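## Task

Trade places between the printed block in the open drawer of the short, narrow three-drawer file cabinet and the cardboard box in the open drawer of the wide three-drawer cabinet, then push every drawer completely closed. The cabinets must stay roughly where they were, and the robot must not topple or be left leaning.

## Robot and tools

ROBOT. A two-wheeled differential base with a vertical column, a tilting head and two six-joint arms, each ending in a parallel gripper. Folded, it measures 0.73 m long, 0.62 m wide and 1.88 m tall, and its front sits 0.40 m ahead of the column. The shoulders are 1.46 m up and 0.23 m either side of the column.

FRAMES. Base frame: origin on the floor between the drive wheels, under the column; x forward, y left, z up, in metres. left_hand and right_hand are reported in this frame as the point where the fingers meet (fingertips reach 8 mm further); quat_wxyz rotates (0,0,1) onto the finger direction, and the hand's y axis runs along the opening. The odometry frame is the base frame as it stood at scene start; base_odometry comes from wheel turns only, so slip reads as travel. Heading is in rad, left positive, -3.142 to 3.142.

move. One action per call. Keys:
- base: an object holding exactly one key. translate_m is a relative straight drive in metres, forward positive, -3 to 3. rotate_rad is a relative turn on the spot in radians, counter-clockwise (left) positive, -3.2 to 3.2. No sideways motion. Offsets count from the pose in the last reported state.
- joints: a single object keyed by joint name, covering both arms and the head; each value is an absolute target, not an offset. Names and ranges: head_tilt_rad -0.61 to 1.308 (0 about level, positive down); left_joint1_rad..right_joint1_rad -2.879 to 2.879; joint2 0 to 3.141; joint3 0 to 3.019; joint4 -1.692 to 1.57; joint5 -1.57 to 1.57 (positive swings the hand to the robot's right); joint6 -2.094 to 2.094 (positive rolls clockwise seen from behind the hand); left_gripper_m / right_gripper_m 0 (closed) to 0.093, the fingertip gap in metres. Joint1 positive brings the hand forward and down toward the robot's left. Omitted joints keep their prior targets.
- speeds: optional caps for this action only, translate_m 0.05 to 0.8 m/s, rotate_rad 0.1 to 1 rad/s (defaults are the maxima).
- cameras: list of cam_head_left, cam_head_right, cam_left_wrist, cam_right_wrist, nav_camera, or all; [] gives none. blocking: true (default) waits until everything rests; false returns in about 0.5 s while motion continues. An unknown key makes the call invalid; an out-of-range value gets it refused.

ARM GEOMETRY. With joint1 at -1.57 (left) or 1.57 (right) and joints 5 and 6 at 0, the arm lies in a forward-facing vertical plane. Let a = j2 - 0.35, b = 1.05 + j2 - j3, c = b - j4. Hand distance ahead = 0.12 + 0.39 sin a + 0.38 cos b + 0.25 cos c; height = 1.46 + 0.39 cos a - 0.38 sin b - 0.25 sin c. Example: j2, j3, j4 = 0.93, 0.78, 0.14 gives about 0.60 m ahead, 1.21 m up. Real hands often sit up to 7 cm lower and nearer the column (14 cm under heavy or far loads). Lowest reach is about 0.47 m, so the floor is out of reach. Loads held fingers-down: 3.2 kg near 0.4 m ahead, 2 kg to 0.55 m, 1 kg to 0.8 m (0.9 to 1.2 m up), 0.3 kg to 0.6 m. Targets within about 0.03 rad (0.08 for joints 2, 3) of the reading may not move anything yet read done. For gentle contact, step about 0.05 rad per call.

GRIPPER. Fingers 7 cm long; outer span exceeds the reported gap by 1 cm at the tips and 5 cm at the base. Body behind them 10 by 7 cm; wrist camera sticks out 11 cm on one side. A reading staying 0.003 m or more above the target means something is held. Release by commanding well above the reading.

OTHER TOOLS. wait(seconds 0 to 10, cameras) lets time pass. stop(cameras) brakes all running motions. zoom_image(camera, region [x0,y0,x1,y1] in pixels, at most 504 by 504) enlarges part of that camera's latest image (head and nav images 672x504 pinhole; wrist cameras fisheye). read_manual(section "licences") returns licence text only. finished_scene(scene 1 or 2) ends the scene irreversibly; the goal must hold without the robot.

RESULTS. pictures lists image order. move is done or the worst status. base_status / joint_status words: moving, done, off_target, contact_stop (base only), time_out, not_followed, limit_stop_at_motor_heat. 'joint command not followed' means a self-collision or obstacle check withheld arm targets; back each joint from that action off at least 0.05 rad. on_its_own lists uncommanded behaviour ('held at' is a target). turned_by_wheels vs turned_by_imu disagreeing by over ~4 % and 0.05 rad means a collision or slip. base_tilt (deg, forward/right positive), motor_effort (% of max, peak in brackets), wheel_motors_off, joint torques and a Motor temperatures line per arm also appear. A refused call or an uncommanded stop cancels the rest of that reply's move, wait and finished_scene calls.

AVOID. Arms striking or squeezing each other (can end the scene). A blocked arm keeps pushing and heats up; at 100 °C that arm goes limp for 30 to 60 s, dropping whatever it holds. Ease a push by resending the reported joint positions as targets. After a contact_stop, reverse 0.05 m before anything else. Pushing hard for about 3 s cuts wheel power for 2 s. Tabletops 0.30 to 1.20 m up can overhang the base and hit the column. Do not drop or fling objects, slam drawers, shove cabinets, or tilt the robot enough to unload a wheel. Thinking time lets the scene run on.

Each tool is called as name(argument=value, ...) on one line, values as JSON.

## Session

move(joints={"head_tilt_rad": 0.5})

Scene clock: 0.80 s.
Joint torques (N m): left_arm=[1.32 -6.07 -1.73 -0.87 0.07 0] | right_arm=[0.73 -5.83 -0.69 -1.24 -0.11 -0.11]
Motor temperatures (°C): left_arm=[28 25 24 23 26 23 26] | right_arm=[28 24 27 29 24 26 24]
Heat: left arm: hottest waist 28 °C; right arm: hottest wrist pitch 29 °C.
move: done
base_odometry: x=+0.000 y=+0.000 heading=+0.000
turned_by_wheels: +0.000
turned_by_imu: +0.000
base_tilt: forward=-0.4 right=-0.3
base_status: not commanded
joint_positions: head_tilt_rad=+0.518 left_joint1_rad=-1.587 left_joint2_rad=+0.871 left_joint3_rad=+0.385 left_joint4_rad=-0.990 left_joint5_rad=+0.029 left_joint6_rad=+0.038 left_gripper_m=+0.09396 right_joint1_rad=+1.562 right_joint2_rad=+0.867 right_joint3_rad=+0.375 right_joint4_rad=-0.925 right_joint5_rad=-0.042 right_joint6_rad=+0.016 right_gripper_m=+0.09396
joint_status: all done
wheel_motors_off: 0
motor_effort: left_wheel=+4(5) right_wheel=-1(2)
left_hand: x=+0.1308 y=+0.2165 z=+1.2652 quat_wxyz=(+0.458, -0.017, -0.889, +0.026) (m; base frame)
right_hand: x=+0.1363 y=-0.2199 z=+1.2541 quat_wxyz=(+0.432, -0.020, -0.902, -0.013) (m; base frame)
pictures: cam_head_left, cam_head_right, cam_left_wrist, cam_right_wrist, nav_camera
camera_calibration:
cam_head_left: T_world_to_cam=[[0.0988143, -0.992467, -0.0724269, 0.134686], [-0.404145, 0.026485, -0.914311, 1.42087], [0.909342, 0.119618, -0.398483, 0.488861], [0, 0, 0, 1]] pos_world=[0.116387, 0.0375635, 1.50368]
cam_head_right: T_world_to_cam=[[0.118494, -0.990197, -0.0739597, 0.066334], [-0.413489, 0.0185127, -0.910321, 1.4194], [0.902766, 0.138449, -0.407242, 0.501089], [0, 0, 0, 1]] pos_world=[0.126681, -0.0299685, 1.50108]
cam_left_wrist: T_world_to_cam=[[0.0155927, -0.997998, 0.0612981, 0.134482], [-0.00873242, 0.0611673, 0.998089, -1.26792], [-0.99984, -0.0160982, -0.00776117, 0.269512], [0, 0, 0, 1]] pos_world=[0.2563, 0.216106, 1.25934]
cam_right_wrist: T_world_to_cam=[[-0.0453833, -0.998954, -0.0055809, -0.208178], [-0.0657348, -0.00258825, 0.997834, -1.2367], [-0.996805, 0.0456519, -0.0655486, 0.351085], [0, 0, 0, 1]] pos_world=[0.259221, -0.227189, 1.25587]

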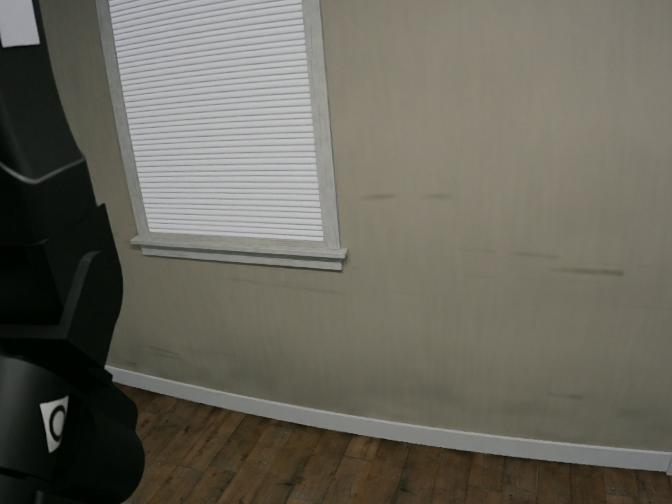

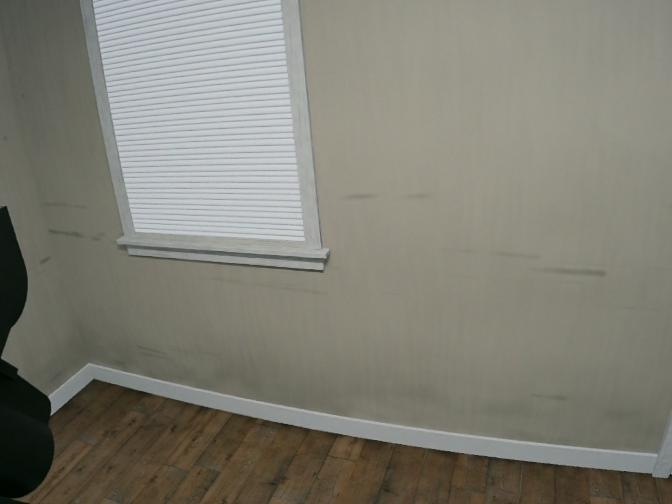

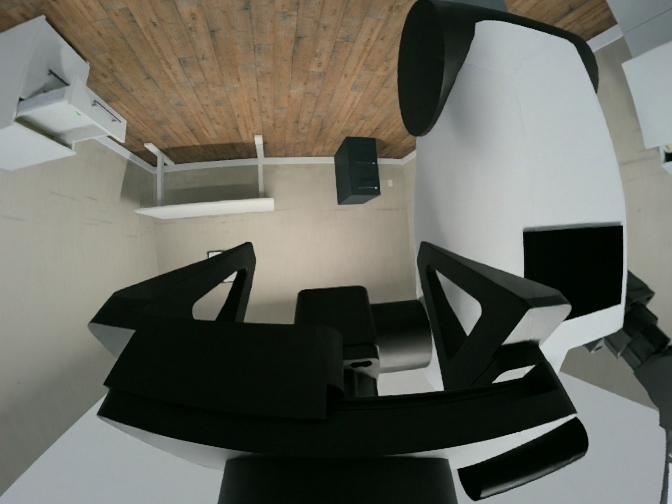

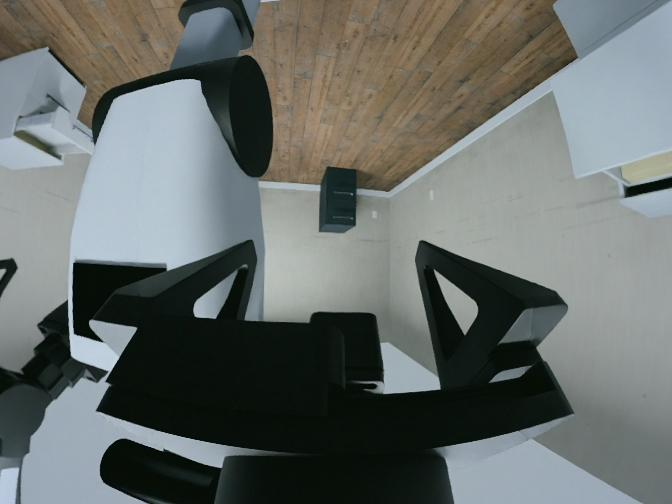

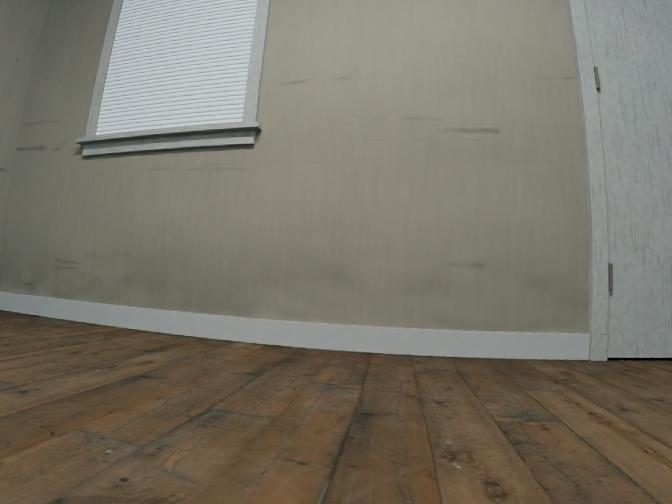

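move(base={"rotate_rad": 2.2})

move(base={"rotate_rad": 1.6}, cameras=["cam_head_left","nav_camera"])

Scene clock: 10.73 s.
Joint torques (N m): left_arm=[1.38 -6.12 -1.73 -0.88 0.07 0] | right_arm=[0.91 -5.66 -0.72 -1.16 -0.11 -0.11]
Motor temperatures (°C): left_arm=[28 26 24 23 26 23 25] | right_arm=[28 24 27 29 24 26 24]
Heat: left arm: hottest waist 28 °C; right arm: hottest wrist pitch 29 °C.
move: done
base_odometry: x=+0.000 y=+0.000 heading=+2.200
turned_by_wheels: +2.200
turned_by_imu: +2.134
base_tilt: forward=-0.4 right=-0.2
base_status: done
joint_positions: head_tilt_rad=+0.518 left_joint1_rad=-1.587 left_joint2_rad=+0.871 left_joint3_rad=+0.385 left_joint4_rad=-0.990 left_joint5_rad=+0.029 left_joint6_rad=+0.038 left_gripper_m=+0.09398 right_joint1_rad=+1.562 right_joint2_rad=+0.867 right_joint3_rad=+0.375 right_joint4_rad=-0.925 right_joint5_rad=-0.042 right_joint6_rad=+0.016 right_gripper_m=+0.09398
joint_status: not commanded
wheel_motors_off: 0
motor_effort: left_wheel=-1(56) right_wheel=+0(32)
left_hand: x=+0.1308 y=+0.2165 z=+1.2652 quat_wxyz=(+0.458, -0.017, -0.889, +0.026) (m; base frame)
right_hand: x=+0.1363 y=-0.2199 z=+1.2541 quat_wxyz=(+0.432, -0.020, -0.902, -0.013) (m; base frame)
pictures: cam_head_left, cam_head_right, cam_left_wrist, cam_right_wrist, nav_camera
camera_calibration:
cam_head_left: T_world_to_cam=[[0.098825, -0.992466, -0.0724211, 0.134676], [-0.404061, 0.0264864, -0.914349, 1.42092], [0.909378, 0.119623, -0.398399, 0.48873], [0, 0, 0, 1]] pos_world=[0.116388, 0.0375635, 1.50368]
cam_head_right: T_world_to_cam=[[0.118504, -0.990196, -0.0739521, 0.0663213], [-0.413406, 0.0185141, -0.910359, 1.41945], [0.902803, 0.138454, -0.407159, 0.50096], [0, 0, 0, 1]] pos_world=[0.126681, -0.0299685, 1.50108]
cam_left_wrist: T_world_to_cam=[[0.0155927, -0.997998, 0.0612981, 0.134482], [-0.00873242, 0.0611673, 0.998089, -1.26792], [-0.99984, -0.0160982, -0.00776117, 0.269512], [0, 0, 0, 1]] pos_world=[0.2563, 0.216106, 1.25934]
cam_right_wrist: T_world_to_cam=[[-0.0453833, -0.998954, -0.0055809, -0.208178], [-0.0657348, -0.00258825, 0.997834, -1.2367], [-0.996805, 0.0456519, -0.0655486, 0.351085], [0, 0, 0, 1]] pos_world=[0.259221, -0.227189, 1.25587]

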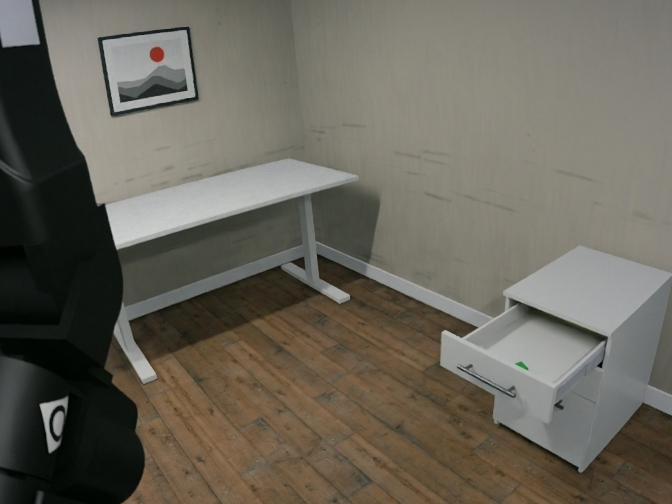

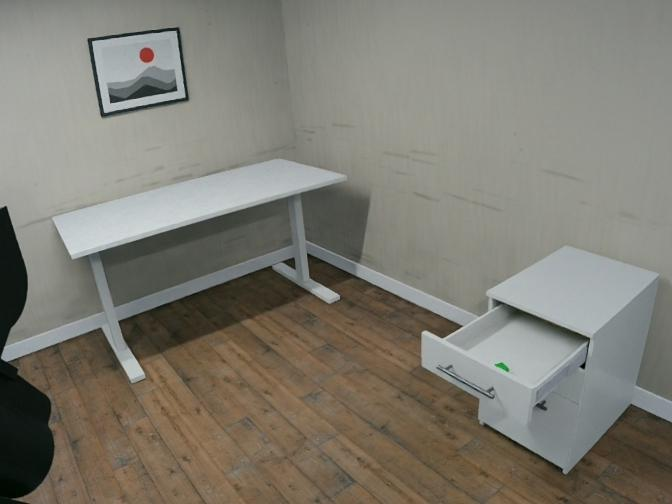

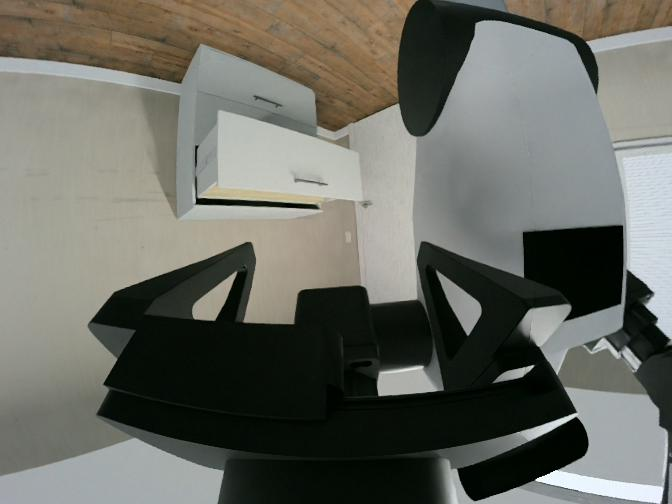

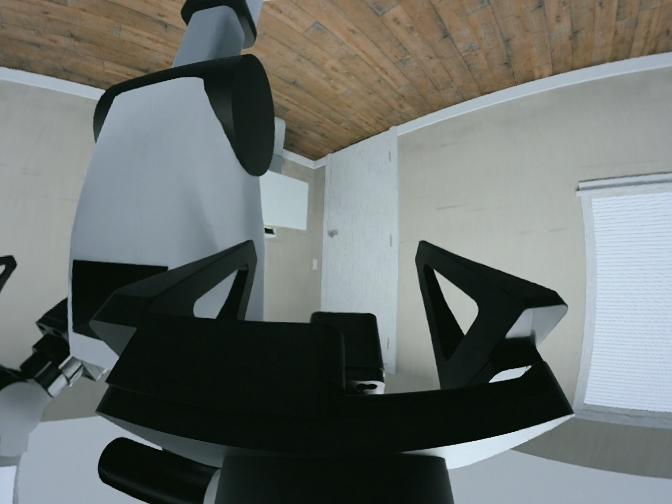

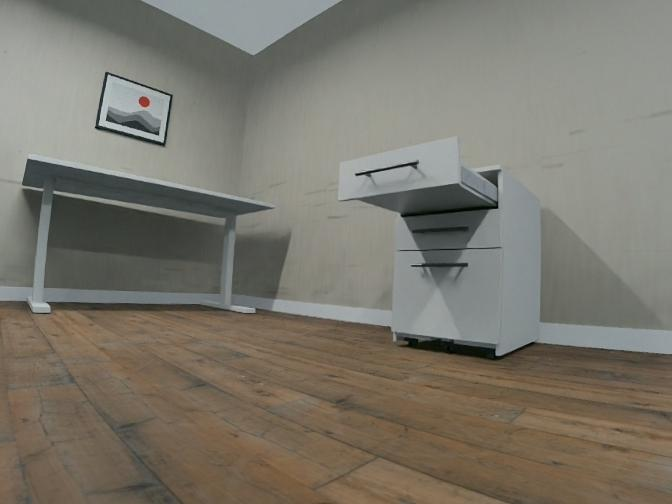

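Scene clock: 13.63 s.
Joint torques (N m): left_arm=[1.32 -6.07 -1.72 -0.87 0.06 0] | right_arm=[1.03 -5.89 -0.72 -1.22 -0.12 -0.11]
Motor temperatures (°C): left_arm=[28 26 24 23 26 23 25] | right_arm=[28 24 27 29 24 26 24]
Heat: left arm: hottest waist 28 °C; right arm: hottest wrist pitch 29 °C.
move: done
base_odometry: x=+0.000 y=+0.000 heading=-2.484
turned_by_wheels: +1.599
turned_by_imu: +1.556
base_tilt: forward=-0.4 right=-0.2
base_status: done
joint_positions: head_tilt_rad=+0.518 left_joint1_rad=-1.587 left_joint2_rad=+0.871 left_joint3_rad=+0.385 left_joint4_rad=-0.990 left_joint5_rad=+0.029 left_joint6_rad=+0.038 left_gripper_m=+0.09398 right_joint1_rad=+1.562 right_joint2_rad=+0.867 right_joint3_rad=+0.375 right_joint4_rad=-0.925 right_joint5_rad=-0.042 right_joint6_rad=+0.016 right_gripper_m=+0.09398
joint_status: not commanded
wheel_motors_off: 0
motor_effort: left_wheel=-1(35) right_wheel=+1(29)
left_hand: x=+0.1308 y=+0.2165 z=+1.2652 quat_wxyz=(+0.458, -0.017, -0.889, +0.026) (m; base frame)
right_hand: x=+0.1363 y=-0.2200 z=+1.2541 quat_wxyz=(+0.432, -0.020, -0.902, -0.013) (m; base frame)
pictures: cam_head_left, nav_camera
camera_calibration:
cam_head_left: T_world_to_cam=[[0.0988356, -0.992465, -0.0724154, 0.134667], [-0.403977, 0.0264879, -0.914386, 1.42096], [0.909414, 0.119628, -0.398315, 0.488599], [0, 0, 0, 1]] pos_world=[0.116388, 0.0375635, 1.50368]

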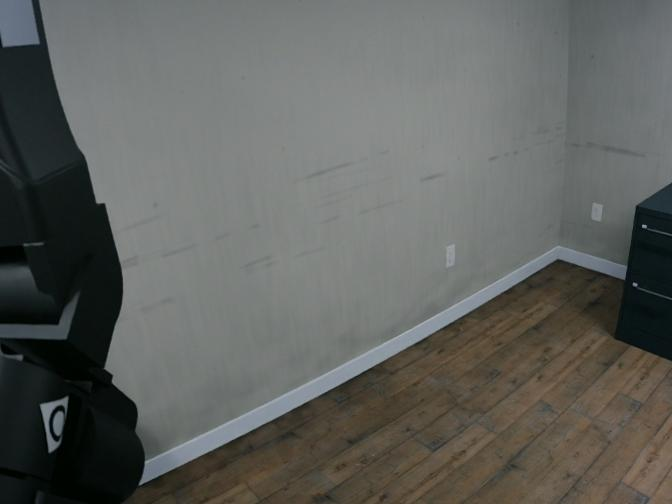

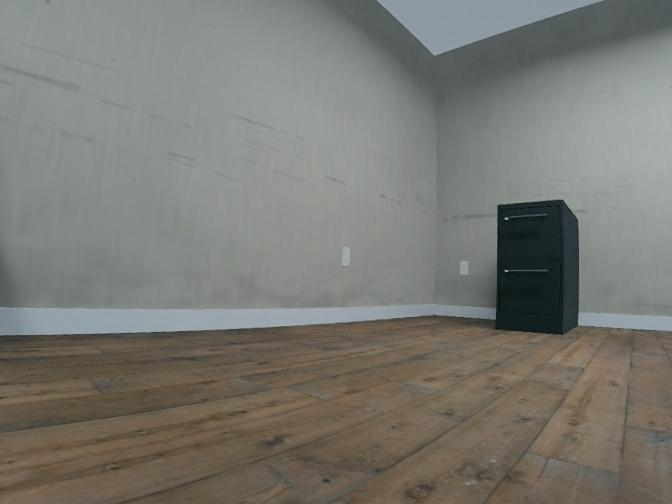

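move(base={"rotate_rad": 1.25}, joints={"head_tilt_rad": 0.7}, cameras=["cam_head_left","cam_head_right","nav_camera"])

Scene clock: 23.20 s.
Joint torques (N m): left_arm=[1.32 -6.07 -1.73 -0.88 0.07 0] | right_arm=[0.79 -5.89 -0.7 -1.2 -0.13 -0.11]
Motor temperatures (°C): left_arm=[28 26 24 23 26 23 25] | right_arm=[28 24 27 29 24 26 23]
Heat: left arm: hottest waist 28 °C; right arm: hottest wrist pitch 29 °C.
move: done
base_odometry: x=+0.000 y=+0.000 heading=-1.235
turned_by_wheels: +1.249
turned_by_imu: +1.216
base_tilt: forward=-0.4 right=-0.3
base_status: done
joint_positions: head_tilt_rad=+0.703 left_joint1_rad=-1.587 left_joint2_rad=+0.871 left_joint3_rad=+0.385 left_joint4_rad=-0.990 left_joint5_rad=+0.029 left_joint6_rad=+0.038 left_gripper_m=+0.09399 right_joint1_rad=+1.562 right_joint2_rad=+0.867 right_joint3_rad=+0.375 right_joint4_rad=-0.925 right_joint5_rad=-0.042 right_joint6_rad=+0.017 right_gripper_m=+0.09399
joint_status: all done
wheel_motors_off: 0
motor_effort: left_wheel=+0(33) right_wheel=+0(27)
left_hand: x=+0.1308 y=+0.2165 z=+1.2652 quat_wxyz=(+0.458, -0.017, -0.889, +0.026) (m; base frame)
right_hand: x=+0.1363 y=-0.2200 z=+1.2541 quat_wxyz=(+0.432, -0.020, -0.902, -0.013) (m; base frame)
pictures: cam_head_left, cam_head_right, nav_camera
camera_calibration:
cam_head_left: T_world_to_cam=[[0.0838703, -0.992467, -0.0893085, 0.16143], [-0.56483, 0.0264871, -0.824782, 1.29096], [0.820934, 0.119619, -0.558354, 0.739485], [0, 0, 0, 1]] pos_world=[0.108564, 0.0375635, 1.49207]
cam_head_right: T_world_to_cam=[[0.102935, -0.990196, -0.0944212, 0.0986221], [-0.573285, 0.0185149, -0.819147, 1.28697], [0.812864, 0.13845, -0.565759, 0.7497], [0, 0, 0, 1]] pos_world=[0.118247, -0.0299685, 1.48768]

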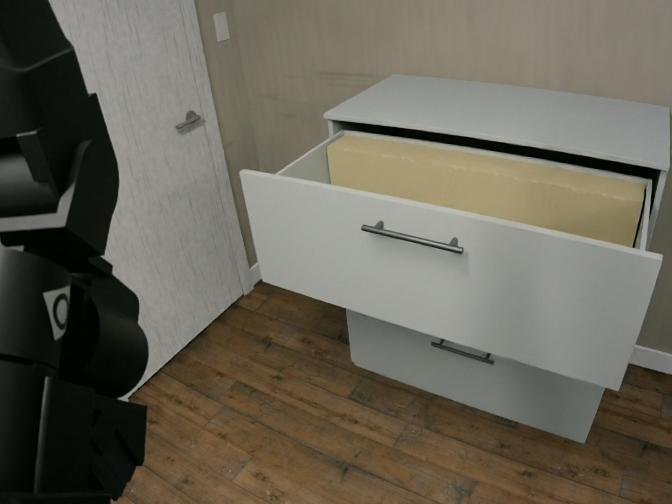

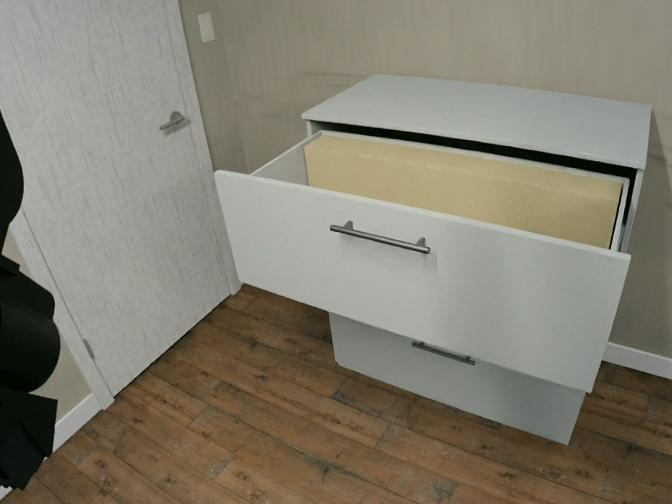

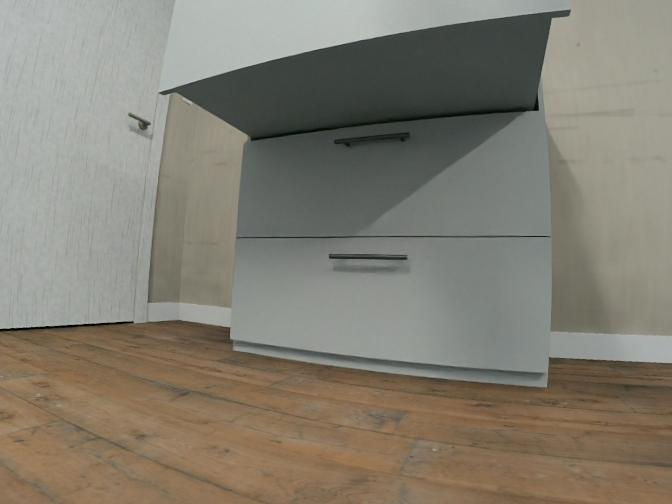

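move(base={"rotate_rad": -0.4}, joints={"head_tilt_rad": 0.6}, cameras=["cam_head_left","cam_head_right","nav_camera"])

Scene clock: 45.87 s.
Joint torques (N m): left_arm=[1.32 -6.07 -1.74 -0.87 0.07 0] | right_arm=[0.67 -5.89 -0.76 -1.24 -0.16 -0.11]
Motor temperatures (°C): left_arm=[28 26 24 23 26 23 25] | right_arm=[28 24 27 29 24 26 23]
Heat: left arm: hottest waist 28 °C; right arm: hottest wrist pitch 29 °C.
move: done
base_odometry: x=+0.000 y=+0.000 heading=-1.634
turned_by_wheels: -0.399
turned_by_imu: -0.389
base_tilt: forward=-0.4 right=-0.3
base_status: done
joint_positions: head_tilt_rad=+0.618 left_joint1_rad=-1.587 left_joint2_rad=+0.871 left_joint3_rad=+0.385 left_joint4_rad=-0.990 left_joint5_rad=+0.029 left_joint6_rad=+0.038 left_gripper_m=+0.09399 right_joint1_rad=+1.562 right_joint2_rad=+0.867 right_joint3_rad=+0.375 right_joint4_rad=-0.925 right_joint5_rad=-0.041 right_joint6_rad=+0.017 right_gripper_m=+0.09399
joint_status: all done
wheel_motors_off: 0
motor_effort: left_wheel=+1(29) right_wheel=-1(23)
left_hand: x=+0.1308 y=+0.2165 z=+1.2652 quat_wxyz=(+0.458, -0.017, -0.889, +0.026) (m; base frame)
right_hand: x=+0.1363 y=-0.2202 z=+1.2541 quat_wxyz=(+0.432, -0.020, -0.902, -0.012) (m; base frame)
pictures: cam_head_left, cam_head_right, nav_camera
camera_calibration:
cam_head_left: T_world_to_cam=[[0.091162, -0.992465, -0.081866, 0.149614], [-0.49274, 0.0264853, -0.869774, 1.35667], [0.865388, 0.119629, -0.486613, 0.626865], [0, 0, 0, 1]] pos_world=[0.112366, 0.0375635, 1.49729]
cam_head_right: T_world_to_cam=[[0.110593, -0.990195, -0.0853409, 0.0842507], [-0.501643, 0.018513, -0.864877, 1.35384], [0.857977, 0.13846, -0.494677, 0.637944], [0, 0, 0, 1]] pos_world=[0.122487, -0.0299684, 1.49367]

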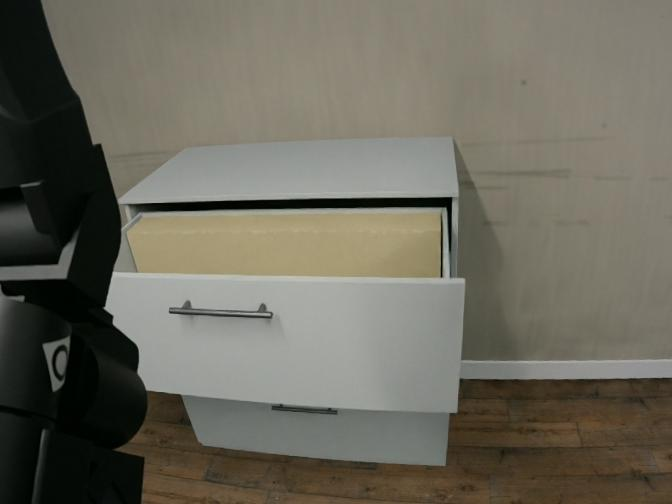

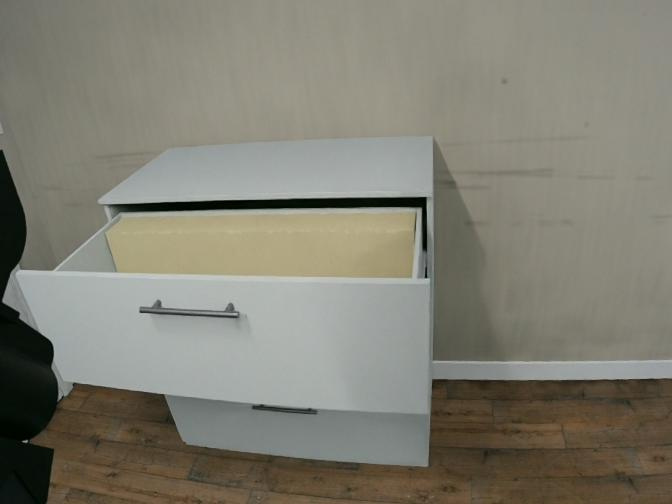

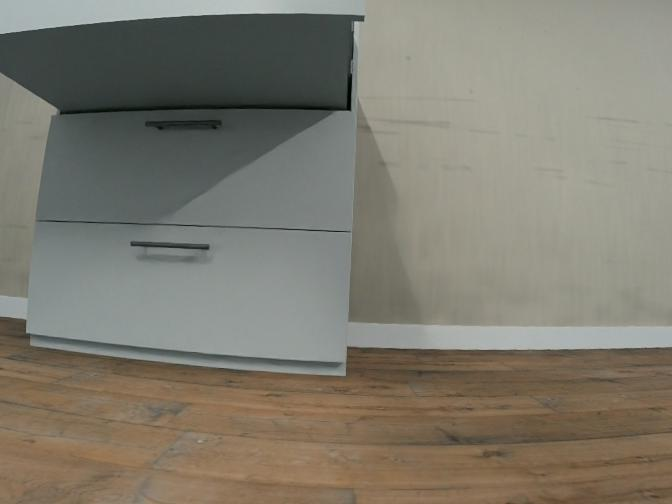

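move(base={"rotate_rad": 1.41}, cameras=["nav_camera"])

move(base={"translate_m": 0.48}, cameras=[])

move(base={"rotate_rad": -1.58}, joints={"head_tilt_rad": 0.75})

Scene clock: 77.53 s.
Joint torques (N m): left_arm=[1.32 -6.07 -1.74 -0.87 0.07 0] | right_arm=[0.79 -5.95 -0.72 -1.21 -0.17 -0.12]
Motor temperatures (°C): left_arm=[28 26 24 23 26 23 25] | right_arm=[28 24 27 29 24 26 23]
Heat: left arm: hottest waist 28 °C; right arm: hottest wrist pitch 29 °C.
move: done
base_odometry: x=+0.000 y=+0.000 heading=-0.225
turned_by_wheels: +1.409
turned_by_imu: +1.372
base_tilt: forward=-0.4 right=-0.3
base_status: done
joint_positions: head_tilt_rad=+0.618 left_joint1_rad=-1.587 left_joint2_rad=+0.871 left_joint3_rad=+0.385 left_joint4_rad=-0.990 left_joint5_rad=+0.029 left_joint6_rad=+0.038 left_gripper_m=+0.09400 right_joint1_rad=+1.562 right_joint2_rad=+0.867 right_joint3_rad=+0.375 right_joint4_rad=-0.925 right_joint5_rad=-0.041 right_joint6_rad=+0.017 right_gripper_m=+0.09400
joint_status: not commanded
wheel_motors_off: 0
motor_effort: left_wheel=-1(29) right_wheel=+1(25)
left_hand: x=+0.1308 y=+0.2165 z=+1.2652 quat_wxyz=(+0.458, -0.017, -0.889, +0.026) (m; base frame)
right_hand: x=+0.1363 y=-0.2202 z=+1.2541 quat_wxyz=(+0.432, -0.020, -0.902, -0.012) (m; base frame)
pictures: nav_camera

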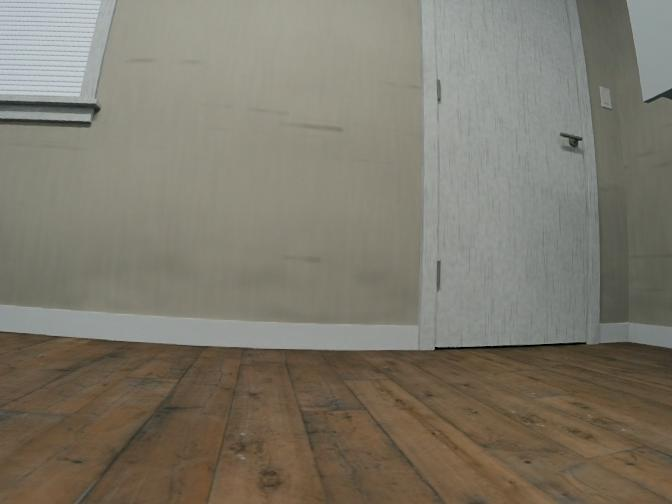

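Scene clock: 79.77 s.
Joint torques (N m): left_arm=[1.32 -6.07 -1.78 -0.85 0.07 0] | right_arm=[0.91 -5.95 -0.92 -1.24 -0.16 -0.11]
Motor temperatures (°C): left_arm=[28 26 24 23 26 23 25] | right_arm=[28 24 27 29 24 26 23]
Heat: left arm: hottest waist 28 °C; right arm: hottest wrist pitch 29 °C.
move: done
base_odometry: x=+0.468 y=-0.107 heading=-0.224
turned_by_wheels: +0.000
turned_by_imu: +0.000
base_tilt: forward=-0.4 right=-0.3
base_status: done
joint_positions: head_tilt_rad=+0.617 left_joint1_rad=-1.587 left_joint2_rad=+0.871 left_joint3_rad=+0.386 left_joint4_rad=-0.990 left_joint5_rad=+0.029 left_joint6_rad=+0.038 left_gripper_m=+0.09400 right_joint1_rad=+1.562 right_joint2_rad=+0.867 right_joint3_rad=+0.378 right_joint4_rad=-0.925 right_joint5_rad=-0.041 right_joint6_rad=+0.017 right_gripper_m=+0.09400
joint_status: not commanded
wheel_motors_off: 0
motor_effort: left_wheel=+1(69) right_wheel=+0(56)
left_hand: x=+0.1314 y=+0.2165 z=+1.2650 quat_wxyz=(+0.457, -0.017, -0.889, +0.026) (m; base frame)
right_hand: x=+0.1377 y=-0.2202 z=+1.2537 quat_wxyz=(+0.430, -0.020, -0.902, -0.012) (m; base frame)
pictures: none
No camera images: "cameras" was empty.

Scene clock: 82.67 s.
Joint torques (N m): left_arm=[1.32 -6.07 -1.8 -0.87 0.07 0] | right_arm=[0.97 -5.83 -0.94 -1.2 -0.18 -0.11]
Motor temperatures (°C): left_arm=[28 26 24 23 26 23 25] | right_arm=[28 24 27 29 24 26 23]
Heat: left arm: hottest waist 28 °C; right arm: hottest wrist pitch 29 °C.
move: done
base_odometry: x=+0.468 y=-0.107 heading=-1.804
turned_by_wheels: -1.579
turned_by_imu: -1.533
base_tilt: forward=-0.4 right=-0.3
base_status: done
joint_positions: head_tilt_rad=+0.752 left_joint1_rad=-1.587 left_joint2_rad=+0.871 left_joint3_rad=+0.386 left_joint4_rad=-0.990 left_joint5_rad=+0.029 left_joint6_rad=+0.038 left_gripper_m=+0.09400 right_joint1_rad=+1.562 right_joint2_rad=+0.867 right_joint3_rad=+0.378 right_joint4_rad=-0.925 right_joint5_rad=-0.040 right_joint6_rad=+0.017 right_gripper_m=+0.09401
joint_status: all done
wheel_motors_off: 0
motor_effort: left_wheel=+1(46) right_wheel=-1(48)
left_hand: x=+0.1314 y=+0.2165 z=+1.2650 quat_wxyz=(+0.457, -0.017, -0.889, +0.026) (m; base frame)
right_hand: x=+0.1377 y=-0.2203 z=+1.2537 quat_wxyz=(+0.430, -0.020, -0.902, -0.012) (m; base frame)
pictures: cam_head_left, cam_head_right, cam_left_wrist, cam_right_wrist, nav_camera
camera_calibration:
cam_head_left: T_world_to_cam=[[0.0793476, -0.992466, -0.0933582, 0.1679], [-0.60507, 0.0264768, -0.795732, 1.24825], [0.792209, 0.119628, -0.59841, 0.802674], [0, 0, 0, 1]] pos_world=[0.10607, 0.0375635, 1.48927]
cam_head_right: T_world_to_cam=[[0.0981355, -0.990195, -0.0994108, 0.106539], [-0.613235, 0.0185045, -0.789684, 1.24364], [0.783781, 0.138458, -0.605406, 0.812161], [0, 0, 0, 1]] pos_world=[0.115633, -0.0299684, 1.48436]
cam_left_wrist: T_world_to_cam=[[0.0155253, -0.997998, 0.0613153, 0.134474], [-0.00983031, 0.0611673, 0.998079, -1.26752], [-0.999831, -0.0160982, -0.00886099, 0.271493], [0, 0, 0, 1]] pos_world=[0.2569, 0.216106, 1.25924]
cam_right_wrist: T_world_to_cam=[[-0.0445509, -0.998998, -0.00415367, -0.210435], [-0.0683638, -0.00109939, 0.99766, -1.23517], [-0.996665, 0.0447306, -0.0682464, 0.355623], [0, 0, 0, 1]] pos_world=[0.260622, -0.227489, 1.25567]

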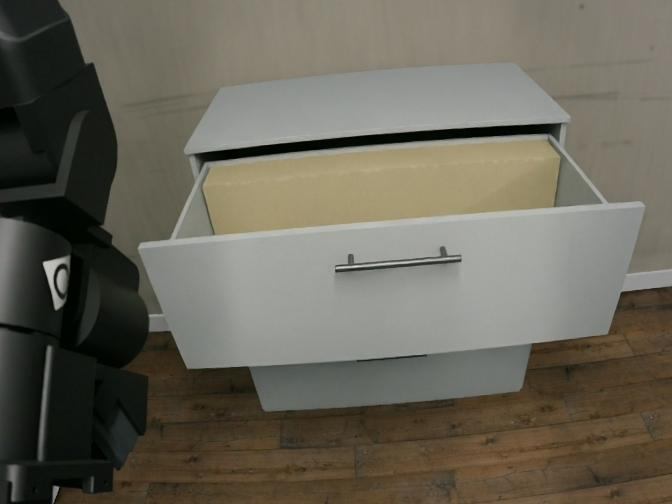

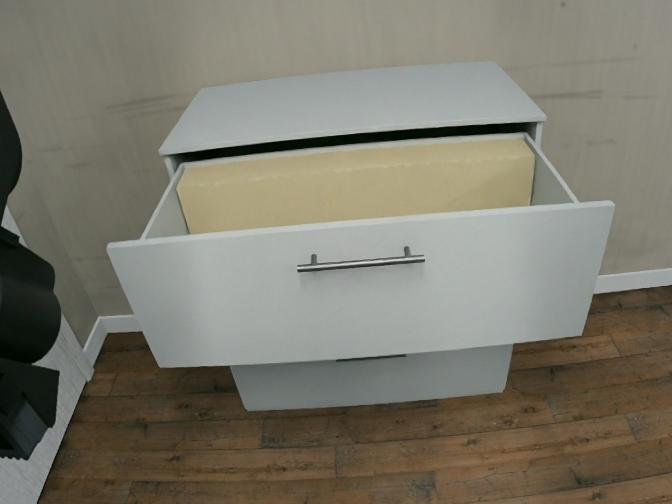

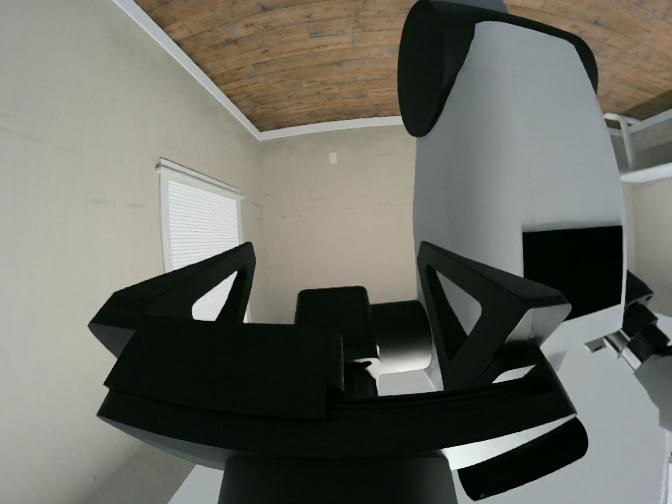

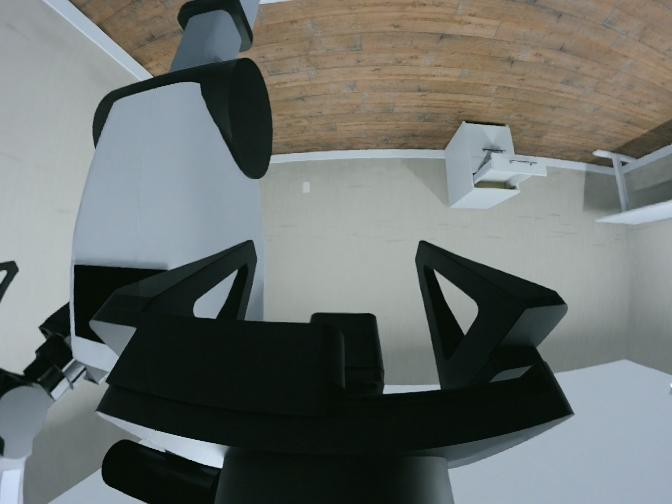

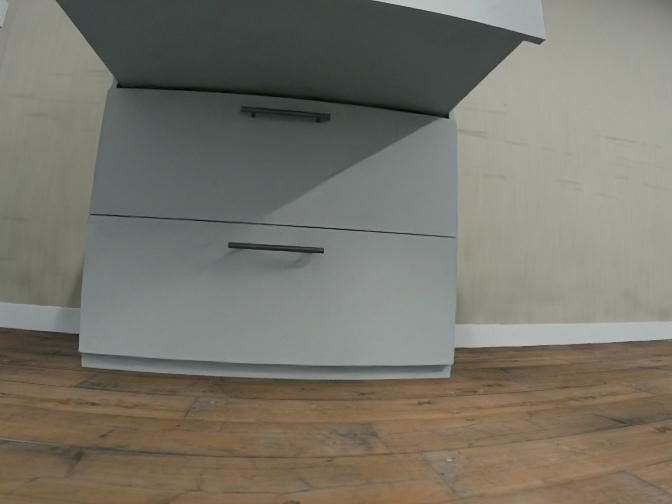

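move(base={"translate_m": 0.25}, speeds={"translate_m": 0.2}, joints={"head_tilt_rad": 1.05}, cameras=["cam_head_left","cam_head_right","nav_camera"])

Scene clock: 95.10 s.
Joint torques (N m): left_arm=[1.32 -6.12 -1.66 -0.87 0.07 0] | right_arm=[0.97 -5.77 -0.7 -1.14 -0.18 -0.11]
Motor temperatures (°C): left_arm=[28 26 24 23 26 23 25] | right_arm=[28 24 27 29 24 26 23]
Heat: left arm: hottest waist 28 °C; right arm: hottest wrist pitch 29 °C.
move: done
base_odometry: x=+0.410 y=-0.350 heading=-1.805
turned_by_wheels: -0.001
turned_by_imu: -0.001
base_tilt: forward=-0.4 right=-0.3
base_status: done
joint_positions: head_tilt_rad=+1.050 left_joint1_rad=-1.587 left_joint2_rad=+0.871 left_joint3_rad=+0.384 left_joint4_rad=-0.990 left_joint5_rad=+0.029 left_joint6_rad=+0.038 left_gripper_m=+0.09400 right_joint1_rad=+1.562 right_joint2_rad=+0.867 right_joint3_rad=+0.375 right_joint4_rad=-0.925 right_joint5_rad=-0.040 right_joint6_rad=+0.017 right_gripper_m=+0.09401
joint_status: all done
wheel_motors_off: 0
motor_effort: left_wheel=+0(68) right_wheel=+1(51)
left_hand: x=+0.1304 y=+0.2165 z=+1.2654 quat_wxyz=(+0.458, -0.017, -0.888, +0.026) (m; base frame)
right_hand: x=+0.1359 y=-0.2203 z=+1.2543 quat_wxyz=(+0.432, -0.020, -0.902, -0.012) (m; base frame)
pictures: cam_head_left, cam_head_right, nav_camera
camera_calibration:
cam_head_left: T_world_to_cam=[[0.0485139, -0.992466, -0.112511, 0.198935], [-0.811616, 0.026485, -0.583591, 0.931938], [0.582173, 0.119628, -0.804216, 1.13009], [0, 0, 0, 1]] pos_world=[0.0888145, 0.0375635, 1.47509]
cam_head_right: T_world_to_cam=[[0.0647048, -0.990195, -0.123801, 0.145775], [-0.817651, 0.0185127, -0.575416, 0.923855], [0.572066, 0.138458, -0.808436, 1.13544], [0, 0, 0, 1]] pos_world=[0.0964129, -0.0299684, 1.46758]

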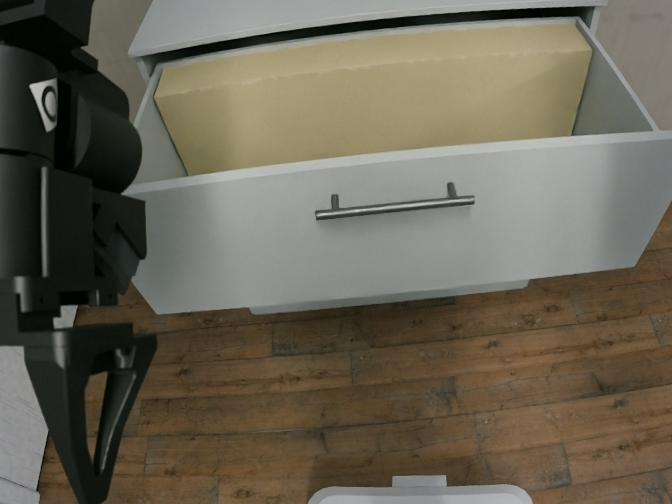

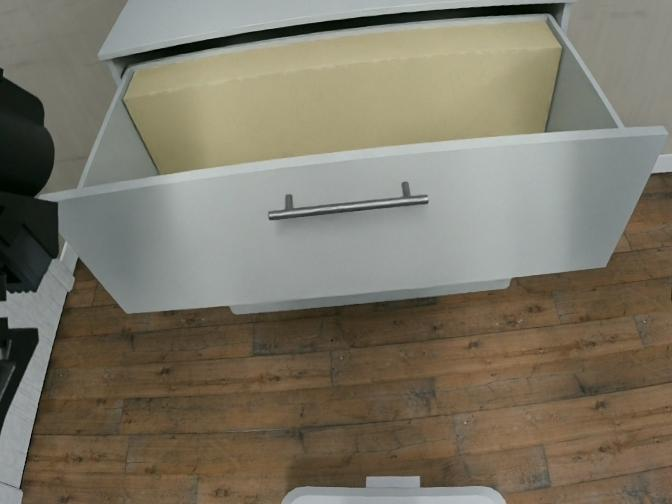

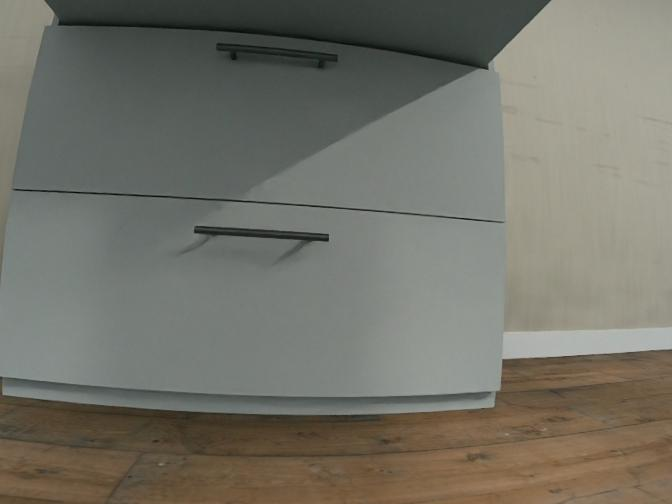

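move(base={"translate_m": 0.16}, speeds={"translate_m": 0.15}, joints={"head_tilt_rad": 1.0}, cameras=["cam_head_left","cam_head_right","nav_camera"])

Scene clock: 105.50 s.
Joint torques (N m): left_arm=[1.32 -6.01 -1.52 -0.85 0.07 0] | right_arm=[0.91 -5.89 -0.87 -1.26 -0.17 -0.12]
Motor temperatures (°C): left_arm=[28 26 24 23 26 23 25] | right_arm=[28 24 27 29 24 26 23]
Heat: left arm: hottest waist 28 °C; right arm: hottest wrist pitch 29 °C.
move: done
base_odometry: x=+0.373 y=-0.506 heading=-1.806
turned_by_wheels: -0.001
turned_by_imu: -0.001
base_tilt: forward=-0.4 right=-0.3
base_status: done
joint_positions: head_tilt_rad=+1.013 left_joint1_rad=-1.587 left_joint2_rad=+0.871 left_joint3_rad=+0.383 left_joint4_rad=-0.990 left_joint5_rad=+0.029 left_joint6_rad=+0.038 left_gripper_m=+0.09400 right_joint1_rad=+1.562 right_joint2_rad=+0.867 right_joint3_rad=+0.377 right_joint4_rad=-0.925 right_joint5_rad=-0.040 right_joint6_rad=+0.017 right_gripper_m=+0.09401
joint_status: all done
wheel_motors_off: 0
motor_effort: left_wheel=-1(49) right_wheel=+1(37)
left_hand: x=+0.1298 y=+0.2165 z=+1.2656 quat_wxyz=(+0.459, -0.017, -0.888, +0.026) (m; base frame)
right_hand: x=+0.1373 y=-0.2203 z=+1.2538 quat_wxyz=(+0.431, -0.020, -0.902, -0.012) (m; base frame)
pictures: cam_head_left, cam_head_right, nav_camera
camera_calibration:
cam_head_left: T_world_to_cam=[[0.052588, -0.992466, -0.110663, 0.195886], [-0.789728, 0.0264929, -0.612885, 0.975874], [0.611199, 0.119624, -0.782385, 1.09504], [0, 0, 0, 1]] pos_world=[0.0910869, 0.0375635, 1.47652]
cam_head_right: T_world_to_cam=[[0.069181, -0.990196, -0.121354, 0.14178], [-0.796058, 0.0185207, -0.604937, 0.968169], [0.601253, 0.138455, -0.786972, 1.10092], [0, 0, 0, 1]] pos_world=[0.0989789, -0.0299685, 1.46928]

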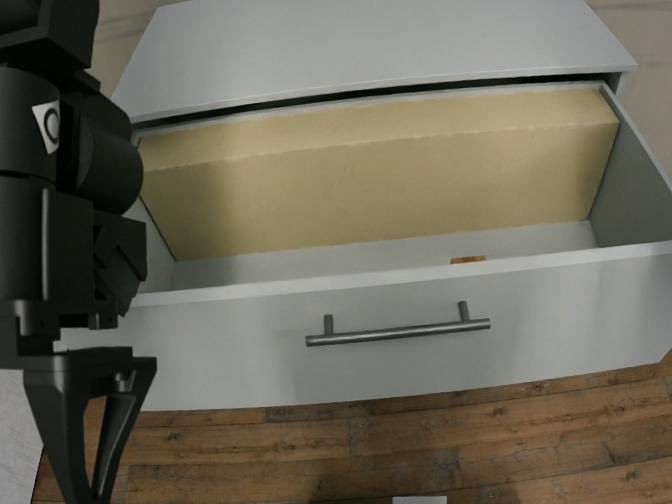

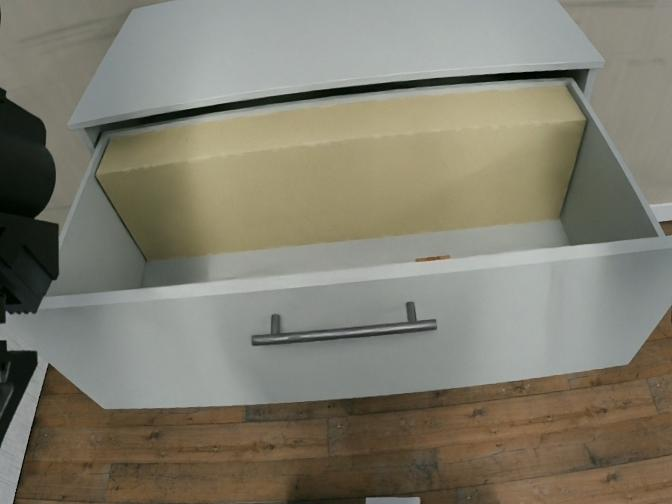

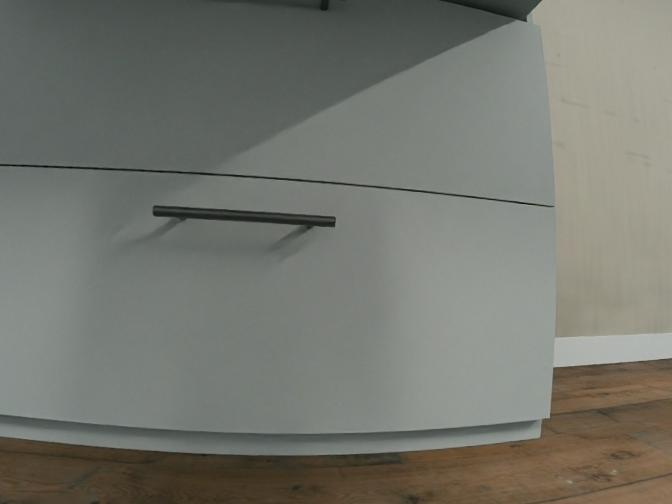

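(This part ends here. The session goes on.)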